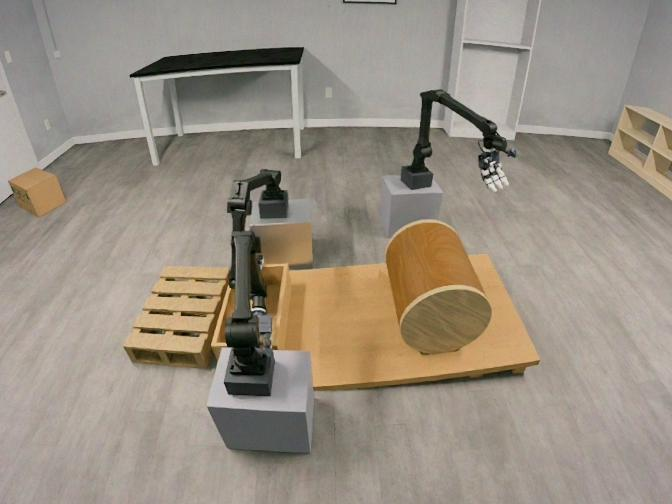

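Emit:
{"name": "move", "arguments": {"arm1": {"joints":{"hand_thumb_mcp":-0.88}}, "arm2": {"joints":{"hand_thumb_mcp":-0.88}}}}

Emit:
{"name": "move", "arguments": {"arm1": {"joints":{"hand_index_pip":-0.15,"hand_middle_pip":-0.15,"hand_ring_pip":-0.15}}, "arm2": {"joints":{"hand_index_pip":-0.15,"hand_middle_pip":-0.15,"hand_ring_pip":-0.15}}}}

Emit:
{"name": "move", "arguments": {"arm1": {"joints":{"hand_index_mcp":0.6,"hand_middle_mcp":0.6,"hand_ring_mcp":0.6}}, "arm2": {"joints":{"hand_index_mcp":0.6,"hand_middle_mcp":0.6,"hand_ring_mcp":0.6}}}}

Emit:
{"name": "move", "arguments": {"arm1": {"target":[-0.757,0.205,0.31,0.5592,-0.829,0,0],"speed":0.15}, "arm2": {"target":[-0.592,-0.236,0.31,0,0,0.829,-0.5592],"speed":0.15}, "cameras": ["cam_low","cam_high"]}}

Emit:
{"name": "move", "arguments": {"arm1": {"target":[-0.877,0.215,0.31,0.5592,-0.829,0,0],"speed":0.15}, "arm2": {"target":[-0.712,-0.226,0.31,0,0,0.829,-0.5592],"speed":0.15}}}

Emit:
{"name": "move", "arguments": {"arm1": {"target":[-0.997,0.225,0.31,0.5592,-0.829,0,0],"speed":0.15}, "arm2": {"target":[-0.832,-0.216,0.31,0,0,0.829,-0.5592],"speed":0.15}, "cameras": ["cam_low","cam_high"]}}

Emit:
{"name": "move", "arguments": {"arm1": {"target":[-0.997,0.225,0.25,0.5592,-0.829,0,0],"speed":0.15}, "arm2": {"target":[-0.832,-0.216,0.25,0,0,0.829,-0.5592],"speed":0.15}, "cameras": ["cam_high"]}}

Emit:
{"name": "move", "arguments": {"arm1": {"target":[-1.145,0.235,0.25,0.5592,-0.829,0,0],"speed":0.15}, "arm2": {"target":[-0.98,-0.206,0.25,0,0,0.829,-0.5592],"speed":0.15}}}

Emit:
{"name": "move", "arguments": {"arm1": {"target":[-1.145,0.235,0.19,0.5592,-0.829,0,0],"speed":0.15}, "arm2": {"target":[-0.98,-0.206,0.19,0,0,0.829,-0.5592],"speed":0.15}, "cameras": ["cam_high","cam_low"]}}

Scene clock: 3978.37 s.
Joint torques (N m): arm1=[0.56 -16.21 3.18 -2.06 0.02 0.13] | arm2=[0.38 -18.37 1.91 -1.83 0.03 -0.28] | arm3=[-0.44 -13.74 7.9 1.06 -0.21 -0.21]
Motor temperatures (°C): arm1=[29 46 31 25 26 28] | arm2=[28 39 34 27 28 28] | arm3=[25 38 44 25 24 26]
Heat: arm1: hottest joint2_rad 46 °C; arm2: hottest joint2_rad 39 °C; arm3: hottest joint3_rad 44 °C.
move: arm1 done; arm2 off_target
Joint velocities: within noise
arm1.joint_positions: joint1_rad=-0.254 joint2_rad=+2.798 joint3_rad=+1.662 joint4_rad=-1.626 joint5_rad=+0.231 joint6_rad=-0.110 hand_index_mcp=+0.897 hand_index_abd=-0.002 hand_index_pip=+0.724 hand_index_dip=-0.996 hand_middle_mcp=+0.896 hand_middle_abd=-0.002 hand_middle_pip=+0.719 hand_middle_dip=-0.997 hand_ring_mcp=+0.895 hand_ring_abd=-0.002 hand_ring_pip=+0.719 hand_ring_dip=-0.997 hand_thumb_cmc=-0.572 hand_thumb_axl=+0.676 hand_thumb_mcp=-0.870 hand_thumb_ipl=+0.173 hand_current_limit=+0.770 hand_speed=-0.600
arm1.joint_status: all done
arm1.hand_state: goal,goal,goal,goal,goal,goal,goal,goal,goal,goal,goal,goal,goal,goal,goal,goal
arm1.index_mcp_current_ma: -24
arm1.index_abd_current_ma: -1
arm1.index_pip_current_ma: -1
arm1.index_dip_current_ma: 3
arm1.middle_mcp_current_ma: -26
arm1.middle_abd_current_ma: -1
arm1.middle_pip_current_ma: -6
arm1.middle_dip_current_ma: 2
arm1.ring_mcp_current_ma: -29
arm1.ring_abd_current_ma: -1
arm1.ring_pip_current_ma: -6
arm1.ring_dip_current_ma: 2
arm1.thumb_cmc_current_ma: -1
arm1.thumb_axl_current_ma: -1
arm1.thumb_mcp_current_ma: 16
arm1.thumb_ipl_current_ma: 3
arm1.hand_goal_index_mcp: 0.914
arm1.hand_goal_index_abd: 0.000
arm1.hand_goal_index_pip: 0.726
arm1.hand_goal_index_dip: -1.000
arm1.hand_goal_middle_mcp: 0.914
arm1.hand_goal_middle_abd: 0.000
arm1.hand_goal_middle_pip: 0.726
arm1.hand_goal_middle_dip: -1.000
arm1.hand_goal_ring_mcp: 0.914
arm1.hand_goal_ring_abd: 0.000
arm1.hand_goal_ring_pip: 0.726
arm1.hand_goal_ring_dip: -1.000
arm1.hand_goal_thumb_cmc: -0.570
arm1.hand_goal_thumb_axl: 0.678
arm1.hand_goal_thumb_mcp: -0.880
arm1.hand_goal_thumb_ipl: 0.170
arm1.hand: x=-0.7537 y=+0.2083 z=+0.1082 quat_wxyz=(-0.565, +0.825, +0.003, +0.006) (m; scene frame)
arm1.hand_target: x=-0.7540 y=+0.2000 z=+0.1052 quat_wxyz=(-0.559, +0.829, +0.000, +0.000) (m; scene frame)
arm1.hand_status: not commanded
arm2.joint_positions: joint1_rad=+0.097 joint2_rad=+2.687 joint3_rad=+1.506 joint4_rad=-1.565 joint5_rad=-0.050 joint6_rad=+0.038 hand_index_mcp=+0.922 hand_index_abd=+0.001 hand_index_pip=+0.719 hand_index_dip=-0.997 hand_middle_mcp=+0.894 hand_middle_abd=+0.002 hand_middle_pip=+0.718 hand_middle_dip=-0.996 hand_ring_mcp=+0.895 hand_ring_abd=+0.001 hand_ring_pip=+0.720 hand_ring_dip=-1.000 hand_thumb_cmc=-0.568 hand_thumb_axl=+0.680 hand_thumb_mcp=-0.811 hand_thumb_ipl=+0.185 hand_current_limit=+0.770 hand_speed=-0.600
arm2.joint_status: hand_thumb_mcp off_target (ended at -0.811, target -0.880)
arm2.hand_state: goal,goal,goal,goal,blocked,goal,goal,goal,goal,goal,goal,goal,goal,goal,blocked,goal
arm2.index_mcp_current_ma: 2
arm2.index_abd_current_ma: 0
arm2.index_pip_current_ma: -1
arm2.index_dip_current_ma: 0
arm2.middle_mcp_current_ma: -11
arm2.middle_abd_current_ma: 0
arm2.middle_pip_current_ma: -2
arm2.middle_dip_current_ma: 0
arm2.ring_mcp_current_ma: -10
arm2.ring_abd_current_ma: 0
arm2.ring_pip_current_ma: -1
arm2.ring_dip_current_ma: 0
arm2.thumb_cmc_current_ma: 0
arm2.thumb_axl_current_ma: 0
arm2.thumb_mcp_current_ma: 148
arm2.thumb_ipl_current_ma: 9
arm2.hand_goal_index_mcp: 0.914
arm2.hand_goal_index_abd: 0.000
arm2.hand_goal_index_pip: 0.726
arm2.hand_goal_index_dip: -1.000
arm2.hand_goal_middle_mcp: 0.914
arm2.hand_goal_middle_abd: 0.000
arm2.hand_goal_middle_pip: 0.726
arm2.hand_goal_middle_dip: -1.000
arm2.hand_goal_ring_mcp: 0.914
arm2.hand_goal_ring_abd: 0.000
arm2.hand_goal_ring_pip: 0.726
arm2.hand_goal_ring_dip: -1.000
arm2.hand_goal_thumb_cmc: -0.570
arm2.hand_goal_thumb_axl: 0.678
arm2.hand_goal_thumb_mcp: -0.880
arm2.hand_goal_thumb_ipl: 0.170
arm2.hand: x=-0.5927 y=-0.2271 z=+0.1138 quat_wxyz=(+0.007, +0.002, +0.830, -0.557) (m; scene frame)
arm2.hand_target: x=-0.5901 y=-0.2302 z=+0.1052 quat_wxyz=(+0.000, +0.000, +0.829, -0.559) (m; scene frame)
arm2.hand_status: not commanded
arm3: as last shown
pictures: none

Scene clock: 3979.47 s.
Joint torques (N m): arm1=[0.67 -17.67 3.55 -1.89 -0.46 -0.01] | arm2=[0.38 -18.55 1.87 -1.96 -0.19 -0.23] | arm3=[-0.15 -14.15 7.8 1.09 -0.2 -0.21]
Motor temperatures (°C): arm1=[29 46 31 25 26 28] | arm2=[28 39 33 27 28 28] | arm3=[25 38 44 25 24 26]
Heat: arm1: hottest joint2_rad 46 °C; arm2: hottest joint2_rad 39 °C; arm3: hottest joint3_rad 44 °C.
move: arm1 off_target; arm2 off_target
Joint velocities: within noise
arm1.joint_positions: joint1_rad=-0.256 joint2_rad=+2.827 joint3_rad=+1.655 joint4_rad=-1.635 joint5_rad=+0.244 joint6_rad=-0.100 hand_index_mcp=+0.974 hand_index_abd=-0.001 hand_index_pip=+0.150 hand_index_dip=-0.952 hand_middle_mcp=+0.955 hand_middle_abd=-0.002 hand_middle_pip=+0.145 hand_middle_dip=-0.965 hand_ring_mcp=+0.948 hand_ring_abd=-0.002 hand_ring_pip=+0.112 hand_ring_dip=-0.955 hand_thumb_cmc=-0.572 hand_thumb_axl=+0.678 hand_thumb_mcp=-0.876 hand_thumb_ipl=+0.169 hand_current_limit=+0.770 hand_speed=-0.600
arm1.joint_status: hand_index_pip off_target (ended at +0.150, target -0.150); hand_middle_pip off_target (ended at +0.145, target -0.150); hand_ring_pip off_target (ended at +0.112, target -0.150)
arm1.hand_state: blocked,goal,blocked,blocked,blocked,goal,blocked,blocked,blocked,goal,blocked,blocked,goal,goal,goal,goal
arm1.index_mcp_current_ma: 151
arm1.index_abd_current_ma: 0
arm1.index_pip_current_ma: 487
arm1.index_dip_current_ma: 101
arm1.middle_mcp_current_ma: 88
arm1.middle_abd_current_ma: -1
arm1.middle_pip_current_ma: 487
arm1.middle_dip_current_ma: 65
arm1.ring_mcp_current_ma: 66
arm1.ring_abd_current_ma: -1
arm1.ring_pip_current_ma: 487
arm1.ring_dip_current_ma: 93
arm1.thumb_cmc_current_ma: -1
arm1.thumb_axl_current_ma: 0
arm1.thumb_mcp_current_ma: 5
arm1.thumb_ipl_current_ma: -1
arm1.hand_goal_index_mcp: 0.914
arm1.hand_goal_index_abd: 0.000
arm1.hand_goal_index_pip: -0.150
arm1.hand_goal_index_dip: -1.000
arm1.hand_goal_middle_mcp: 0.914
arm1.hand_goal_middle_abd: 0.000
arm1.hand_goal_middle_pip: -0.150
arm1.hand_goal_middle_dip: -1.000
arm1.hand_goal_ring_mcp: 0.914
arm1.hand_goal_ring_abd: 0.000
arm1.hand_goal_ring_pip: -0.150
arm1.hand_goal_ring_dip: -1.000
arm1.hand_goal_thumb_cmc: -0.570
arm1.hand_goal_thumb_axl: 0.678
arm1.hand_goal_thumb_mcp: -0.880
arm1.hand_goal_thumb_ipl: 0.170
arm1.hand: x=-0.7527 y=+0.2264 z=+0.1007 quat_wxyz=(-0.584, +0.812, +0.006, +0.003) (m; scene frame)
arm1.hand_target: x=-0.7540 y=+0.2001 z=+0.1052 quat_wxyz=(-0.559, +0.829, +0.000, +0.000) (m; scene frame)
arm1.hand_status: not commanded
arm2.joint_positions: joint1_rad=+0.097 joint2_rad=+2.690 joint3_rad=+1.506 joint4_rad=-1.562 joint5_rad=-0.044 joint6_rad=+0.030 hand_index_mcp=+0.976 hand_index_abd=+0.000 hand_index_pip=+0.122 hand_index_dip=-0.953 hand_middle_mcp=+0.949 hand_middle_abd=+0.001 hand_middle_pip=+0.089 hand_middle_dip=-0.939 hand_ring_mcp=+0.950 hand_ring_abd=+0.001 hand_ring_pip=+0.015 hand_ring_dip=-0.925 hand_thumb_cmc=-0.568 hand_thumb_axl=+0.680 hand_thumb_mcp=-0.822 hand_thumb_ipl=+0.185 hand_current_limit=+0.770 hand_speed=-0.600
arm2.joint_status: hand_index_pip off_target (ended at +0.122, target -0.150); hand_middle_pip off_target (ended at +0.089, target -0.150); hand_ring_pip off_target (ended at +0.015, target -0.150)
arm2.hand_state: blocked,goal,blocked,blocked,blocked,goal,blocked,blocked,blocked,goal,blocked,blocked,goal,goal,blocked,goal
arm2.index_mcp_current_ma: 84
arm2.index_abd_current_ma: 0
arm2.index_pip_current_ma: 487
arm2.index_dip_current_ma: 46
arm2.middle_mcp_current_ma: 30
arm2.middle_abd_current_ma: 0
arm2.middle_pip_current_ma: 487
arm2.middle_dip_current_ma: 74
arm2.ring_mcp_current_ma: 32
arm2.ring_abd_current_ma: 0
arm2.ring_pip_current_ma: 442
arm2.ring_dip_current_ma: 107
arm2.thumb_cmc_current_ma: 0
arm2.thumb_axl_current_ma: 0
arm2.thumb_mcp_current_ma: 105
arm2.thumb_ipl_current_ma: 9
arm2.hand_goal_index_mcp: 0.914
arm2.hand_goal_index_abd: 0.000
arm2.hand_goal_index_pip: -0.150
arm2.hand_goal_index_dip: -1.000
arm2.hand_goal_middle_mcp: 0.914
arm2.hand_goal_middle_abd: 0.000
arm2.hand_goal_middle_pip: -0.150
arm2.hand_goal_middle_dip: -1.000
arm2.hand_goal_ring_mcp: 0.914
arm2.hand_goal_ring_abd: 0.000
arm2.hand_goal_ring_pip: -0.150
arm2.hand_goal_ring_dip: -1.000
arm2.hand_goal_thumb_cmc: -0.570
arm2.hand_goal_thumb_axl: 0.678
arm2.hand_goal_thumb_mcp: -0.880
arm2.hand_goal_thumb_ipl: 0.170
arm2.hand: x=-0.5922 y=-0.2274 z=+0.1121 quat_wxyz=(+0.008, -0.003, +0.831, -0.557) (m; scene frame)
arm2.hand_target: x=-0.5900 y=-0.2300 z=+0.1052 quat_wxyz=(+0.000, +0.000, +0.829, -0.559) (m; scene frame)
arm2.hand_status: not commanded
arm3: as last shown
pictures: none

Scene clock: 3980.13 s.
Joint torques (N m): arm1=[-0.32 -17.73 3.73 -1.72 -0.64 0.04] | arm2=[0.15 -18.84 1.85 -1.83 -0.38 -0.11] | arm3=[-0.44 -14.1 7.84 1.01 -0.22 -0.19]
Motor temperatures (°C): arm1=[29 46 31 25 26 28] | arm2=[28 39 33 27 28 28] | arm3=[25 38 44 25 24 26]
Heat: arm1: hottest joint2_rad 46 °C; arm2: hottest joint2_rad 39 °C; arm3: hottest joint3_rad 44 °C.
move: arm1 off_target; arm2 off_target
Joint velocities: within noise
arm1.joint_positions: joint1_rad=-0.254 joint2_rad=+2.828 joint3_rad=+1.655 joint4_rad=-1.638 joint5_rad=+0.249 joint6_rad=-0.104 hand_index_mcp=+0.964 hand_index_abd=-0.001 hand_index_pip=+0.149 hand_index_dip=-0.946 hand_middle_mcp=+0.935 hand_middle_abd=-0.002 hand_middle_pip=+0.145 hand_middle_dip=-0.961 hand_ring_mcp=+0.920 hand_ring_abd=-0.002 hand_ring_pip=+0.112 hand_ring_dip=-0.952 hand_thumb_cmc=-0.572 hand_thumb_axl=+0.678 hand_thumb_mcp=-0.872 hand_thumb_ipl=+0.169 hand_current_limit=+0.770 hand_speed=-0.600
arm1.joint_status: hand_index_mcp off_target (ended at +0.964, target +0.600); hand_middle_mcp off_target (ended at +0.935, target +0.600); hand_ring_mcp off_target (ended at +0.920, target +0.600)
arm1.hand_state: blocked,goal,blocked,blocked,blocked,goal,blocked,blocked,blocked,goal,blocked,blocked,goal,goal,goal,goal
arm1.index_mcp_current_ma: 487
arm1.index_abd_current_ma: 0
arm1.index_pip_current_ma: 487
arm1.index_dip_current_ma: 121
arm1.middle_mcp_current_ma: 487
arm1.middle_abd_current_ma: -1
arm1.middle_pip_current_ma: 487
arm1.middle_dip_current_ma: 75
arm1.ring_mcp_current_ma: 487
arm1.ring_abd_current_ma: -1
arm1.ring_pip_current_ma: 487
arm1.ring_dip_current_ma: 101
arm1.thumb_cmc_current_ma: -1
arm1.thumb_axl_current_ma: 0
arm1.thumb_mcp_current_ma: 11
arm1.thumb_ipl_current_ma: -1
arm1.hand_goal_index_mcp: 0.600
arm1.hand_goal_index_abd: 0.000
arm1.hand_goal_index_pip: -0.150
arm1.hand_goal_index_dip: -1.000
arm1.hand_goal_middle_mcp: 0.600
arm1.hand_goal_middle_abd: 0.000
arm1.hand_goal_middle_pip: -0.150
arm1.hand_goal_middle_dip: -1.000
arm1.hand_goal_ring_mcp: 0.600
arm1.hand_goal_ring_abd: 0.000
arm1.hand_goal_ring_pip: -0.150
arm1.hand_goal_ring_dip: -1.000
arm1.hand_goal_thumb_cmc: -0.570
arm1.hand_goal_thumb_axl: 0.678
arm1.hand_goal_thumb_mcp: -0.880
arm1.hand_goal_thumb_ipl: 0.170
arm1.hand: x=-0.7525 y=+0.2268 z=+0.1013 quat_wxyz=(-0.586, +0.810, +0.009, +0.002) (m; scene frame)
arm1.hand_target: x=-0.7539 y=+0.2000 z=+0.1052 quat_wxyz=(-0.559, +0.829, +0.000, +0.000) (m; scene frame)
arm1.hand_status: not commanded
arm2.joint_positions: joint1_rad=+0.099 joint2_rad=+2.690 joint3_rad=+1.506 joint4_rad=-1.564 joint5_rad=-0.039 joint6_rad=+0.017 hand_index_mcp=+0.967 hand_index_abd=-0.001 hand_index_pip=+0.121 hand_index_dip=-0.951 hand_middle_mcp=+0.927 hand_middle_abd=+0.000 hand_middle_pip=+0.089 hand_middle_dip=-0.938 hand_ring_mcp=+0.918 hand_ring_abd=+0.001 hand_ring_pip=+0.015 hand_ring_dip=-0.922 hand_thumb_cmc=-0.568 hand_thumb_axl=+0.681 hand_thumb_mcp=-0.822 hand_thumb_ipl=+0.186 hand_current_limit=+0.770 hand_speed=-0.600
arm2.joint_status: hand_index_mcp off_target (ended at +0.967, target +0.600); hand_middle_mcp off_target (ended at +0.927, target +0.600); hand_ring_mcp off_target (ended at +0.918, target +0.600)
arm2.hand_state: blocked,goal,blocked,blocked,blocked,goal,blocked,blocked,blocked,goal,blocked,blocked,goal,goal,blocked,goal
arm2.index_mcp_current_ma: 487
arm2.index_abd_current_ma: 0
arm2.index_pip_current_ma: 487
arm2.index_dip_current_ma: 49
arm2.middle_mcp_current_ma: 486
arm2.middle_abd_current_ma: 0
arm2.middle_pip_current_ma: 487
arm2.middle_dip_current_ma: 76
arm2.ring_mcp_current_ma: 487
arm2.ring_abd_current_ma: 0
arm2.ring_pip_current_ma: 442
arm2.ring_dip_current_ma: 115
arm2.thumb_cmc_current_ma: 0
arm2.thumb_axl_current_ma: 0
arm2.thumb_mcp_current_ma: 105
arm2.thumb_ipl_current_ma: 11
arm2.hand_goal_index_mcp: 0.600
arm2.hand_goal_index_abd: 0.000
arm2.hand_goal_index_pip: -0.150
arm2.hand_goal_index_dip: -1.000
arm2.hand_goal_middle_mcp: 0.600
arm2.hand_goal_middle_abd: 0.000
arm2.hand_goal_middle_pip: -0.150
arm2.hand_goal_middle_dip: -1.000
arm2.hand_goal_ring_mcp: 0.600
arm2.hand_goal_ring_abd: 0.000
arm2.hand_goal_ring_pip: -0.150
arm2.hand_goal_ring_dip: -1.000
arm2.hand_goal_thumb_cmc: -0.570
arm2.hand_goal_thumb_axl: 0.678
arm2.hand_goal_thumb_mcp: -0.880
arm2.hand_goal_thumb_ipl: 0.170
arm2.hand: x=-0.5930 y=-0.2275 z=+0.1122 quat_wxyz=(+0.007, -0.010, +0.830, -0.558) (m; scene frame)
arm2.hand_target: x=-0.5900 y=-0.2300 z=+0.1052 quat_wxyz=(+0.000, +0.000, +0.829, -0.559) (m; scene frame)
arm2.hand_status: not commanded
arm3: as last shown
pictures: none

Scene clock: 3982.53 s.
Joint torques (N m): arm1=[-2.78 -23.18 2.74 -5.44 0.07 0.15] | arm2=[0.26 -25.05 2.93 -5.79 -0.51 0.08] | arm3=[-0.5 -14.15 7.92 1.09 -0.22 -0.18]
Motor temperatures (°C): arm1=[29 46 31 25 26 28] | arm2=[28 40 33 27 28 28] | arm3=[25 38 44 25 24 26]
Heat: arm1: hottest joint2_rad 46 °C; arm2: hottest joint2_rad 40 °C; arm3: hottest joint3_rad 44 °C.
move: arm1 off_target; arm2 off_target
Joint velocities: within noise
arm1.joint_positions: joint1_rad=-0.223 joint2_rad=+2.387 joint3_rad=+1.316 joint4_rad=-1.595 joint5_rad=+0.250 joint6_rad=-0.139 hand_index_mcp=+0.908 hand_index_abd=-0.007 hand_index_pip=+0.157 hand_index_dip=-0.864 hand_middle_mcp=+0.835 hand_middle_abd=-0.002 hand_middle_pip=+0.171 hand_middle_dip=-0.887 hand_ring_mcp=+0.795 hand_ring_abd=-0.002 hand_ring_pip=+0.123 hand_ring_dip=-0.880 hand_thumb_cmc=-0.567 hand_thumb_axl=+0.680 hand_thumb_mcp=-0.828 hand_thumb_ipl=+0.193 hand_current_limit=+0.770 hand_speed=-0.600
arm1.joint_status: not commanded
arm1.hand_state: blocked,goal,blocked,blocked,blocked,goal,blocked,blocked,blocked,goal,blocked,blocked,goal,goal,blocked,blocked
arm1.index_mcp_current_ma: 487
arm1.index_abd_current_ma: -5
arm1.index_pip_current_ma: 487
arm1.index_dip_current_ma: 454
arm1.middle_mcp_current_ma: 487
arm1.middle_abd_current_ma: -1
arm1.middle_pip_current_ma: 487
arm1.middle_dip_current_ma: 349
arm1.ring_mcp_current_ma: 487
arm1.ring_abd_current_ma: -1
arm1.ring_pip_current_ma: 487
arm1.ring_dip_current_ma: 379
arm1.thumb_cmc_current_ma: 2
arm1.thumb_axl_current_ma: 2
arm1.thumb_mcp_current_ma: 165
arm1.thumb_ipl_current_ma: 53
arm1.hand_goal_index_mcp: 0.600
arm1.hand_goal_index_abd: 0.000
arm1.hand_goal_index_pip: -0.150
arm1.hand_goal_index_dip: -1.000
arm1.hand_goal_middle_mcp: 0.600
arm1.hand_goal_middle_abd: 0.000
arm1.hand_goal_middle_pip: -0.150
arm1.hand_goal_middle_dip: -1.000
arm1.hand_goal_ring_mcp: 0.600
arm1.hand_goal_ring_abd: 0.000
arm1.hand_goal_ring_pip: -0.150
arm1.hand_goal_ring_dip: -1.000
arm1.hand_goal_thumb_cmc: -0.570
arm1.hand_goal_thumb_axl: 0.678
arm1.hand_goal_thumb_mcp: -0.880
arm1.hand_goal_thumb_ipl: 0.170
arm1.on_its_own: hand_index_mcp moved -0.055 toward your old target +0.600; hand_middle_mcp moved -0.100 toward your old target +0.600; hand_ring_mcp moved -0.125 toward your old target +0.600
arm1.hand: x=-0.7390 y=+0.2207 z=+0.2481 quat_wxyz=(-0.528, +0.849, +0.028, -0.013) (m; scene frame)
arm1.hand_target: x=-0.7556 y=+0.2085 z=+0.3034 quat_wxyz=(-0.516, +0.856, +0.005, -0.010) (m; scene frame)
arm1.hand_status: off_target (0.066 m and 5.6 deg from the pose sent, 0.210 m and 3.9 deg at the start; pose on its path clipped on 17 of 72 steps; a joint's target at an end of its range on 47 of 72 steps)
arm2.joint_positions: joint1_rad=+0.107 joint2_rad=+2.263 joint3_rad=+1.207 joint4_rad=-1.613 joint5_rad=-0.039 joint6_rad=+0.001 hand_index_mcp=+0.881 hand_index_abd=-0.007 hand_index_pip=+0.121 hand_index_dip=-0.861 hand_middle_mcp=+0.830 hand_middle_abd=-0.003 hand_middle_pip=+0.093 hand_middle_dip=-0.861 hand_ring_mcp=+0.805 hand_ring_abd=+0.000 hand_ring_pip=+0.015 hand_ring_dip=-0.853 hand_thumb_cmc=-0.568 hand_thumb_axl=+0.686 hand_thumb_mcp=-0.776 hand_thumb_ipl=+0.221 hand_current_limit=+0.770 hand_speed=-0.600
arm2.joint_status: not commanded
arm2.hand_state: blocked,goal,blocked,blocked,blocked,goal,blocked,blocked,blocked,goal,blocked,blocked,goal,goal,blocked,blocked
arm2.index_mcp_current_ma: 487
arm2.index_abd_current_ma: -1
arm2.index_pip_current_ma: 487
arm2.index_dip_current_ma: 329
arm2.middle_mcp_current_ma: 487
arm2.middle_abd_current_ma: 0
arm2.middle_pip_current_ma: 487
arm2.middle_dip_current_ma: 329
arm2.ring_mcp_current_ma: 487
arm2.ring_abd_current_ma: 0
arm2.ring_pip_current_ma: 442
arm2.ring_dip_current_ma: 367
arm2.thumb_cmc_current_ma: 0
arm2.thumb_axl_current_ma: 3
arm2.thumb_mcp_current_ma: 306
arm2.thumb_ipl_current_ma: 89
arm2.hand_goal_index_mcp: 0.600
arm2.hand_goal_index_abd: 0.000
arm2.hand_goal_index_pip: -0.150
arm2.hand_goal_index_dip: -1.000
arm2.hand_goal_middle_mcp: 0.600
arm2.hand_goal_middle_abd: 0.000
arm2.hand_goal_middle_pip: -0.150
arm2.hand_goal_middle_dip: -1.000
arm2.hand_goal_ring_mcp: 0.600
arm2.hand_goal_ring_abd: 0.000
arm2.hand_goal_ring_pip: -0.150
arm2.hand_goal_ring_dip: -1.000
arm2.hand_goal_thumb_cmc: -0.570
arm2.hand_goal_thumb_axl: 0.678
arm2.hand_goal_thumb_mcp: -0.880
arm2.hand_goal_thumb_ipl: 0.170
arm2.on_its_own: hand_index_mcp moved -0.086 toward your old target +0.600; hand_middle_mcp moved -0.097 toward your old target +0.600; hand_ring_mcp moved -0.113 toward your old target +0.600
arm2.hand: x=-0.5956 y=-0.2446 z=+0.2624 quat_wxyz=(+0.003, -0.022, +0.851, -0.524) (m; scene frame)
arm2.hand_target: x=-0.5921 y=-0.2380 z=+0.3052 quat_wxyz=(+0.001, -0.001, +0.852, -0.524) (m; scene frame)
arm2.hand_status: off_target (0.049 m and 5.4 deg from the pose sent, 0.198 m and 1.4 deg at the start; a joint's target at an end of its range on 39 of 72 steps)
arm3.joint_positions: joint1_rad=+0.296 joint2_rad=+1.520 joint3_rad=+1.311 joint4_rad=-1.212 joint5_rad=-0.303 joint6_rad=+0.310 hand_index_mcp=+0.481 hand_index_abd=-0.001 hand_index_pip=+0.279 hand_index_dip=+0.398 hand_middle_mcp=+0.481 hand_middle_abd=+0.000 hand_middle_pip=+0.279 hand_middle_dip=+0.402 hand_ring_mcp=+0.481 hand_ring_abd=+0.004 hand_ring_pip=+0.279 hand_ring_dip=+0.398 hand_thumb_cmc=-0.568 hand_thumb_axl=+0.680 hand_thumb_mcp=+0.096 hand_thumb_ipl=+0.001 hand_current_limit=+0.400 hand_speed=-0.600
arm3.joint_status: not commanded
arm3.hand_state: goal,goal,goal,goal,goal,goal,goal,goal,goal,goal,goal,goal,goal,goal,goal,goal
arm3.index_mcp_current_ma: 0
arm3.index_abd_current_ma: 0
arm3.index_pip_current_ma: 0
arm3.index_dip_current_ma: -1
arm3.middle_mcp_current_ma: 0
arm3.middle_abd_current_ma: 0
arm3.middle_pip_current_ma: 0
arm3.middle_dip_current_ma: 1
arm3.ring_mcp_current_ma: 0
arm3.ring_abd_current_ma: 2
arm3.ring_pip_current_ma: 0
arm3.ring_dip_current_ma: -1
arm3.thumb_cmc_current_ma: 1
arm3.thumb_axl_current_ma: 1
arm3.thumb_mcp_current_ma: -3
arm3.thumb_ipl_current_ma: 0
arm3.hand_goal_index_mcp: 0.480
arm3.hand_goal_index_abd: 0.000
arm3.hand_goal_index_pip: 0.280
arm3.hand_goal_index_dip: 0.400
arm3.hand_goal_middle_mcp: 0.480
arm3.hand_goal_middle_abd: 0.000
arm3.hand_goal_middle_pip: 0.280
arm3.hand_goal_middle_dip: 0.400
arm3.hand_goal_ring_mcp: 0.480
arm3.hand_goal_ring_abd: 0.000
arm3.hand_goal_ring_pip: 0.280
arm3.hand_goal_ring_dip: 0.400
arm3.hand_goal_thumb_cmc: -0.570
arm3.hand_goal_thumb_axl: 0.678
arm3.hand_goal_thumb_mcp: 0.100
arm3.hand_goal_thumb_ipl: 0.000
arm3.hand: x=+0.6047 y=+0.4275 z=+0.6150 quat_wxyz=(-0.005, +0.974, +0.161, +0.160) (m; scene frame)
arm3.hand_target: x=+0.6057 y=+0.4300 z=+0.6222 quat_wxyz=(+0.005, +0.972, +0.170, +0.164) (m; scene frame)
arm3.hand_status: not commanded
pictures: cam_high, cam_low
Images, in order (width x height): cam_high 672x504, cam_low 672x504.

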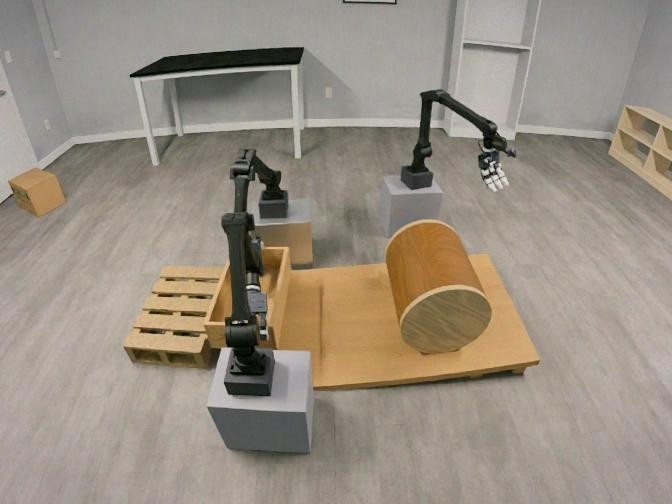

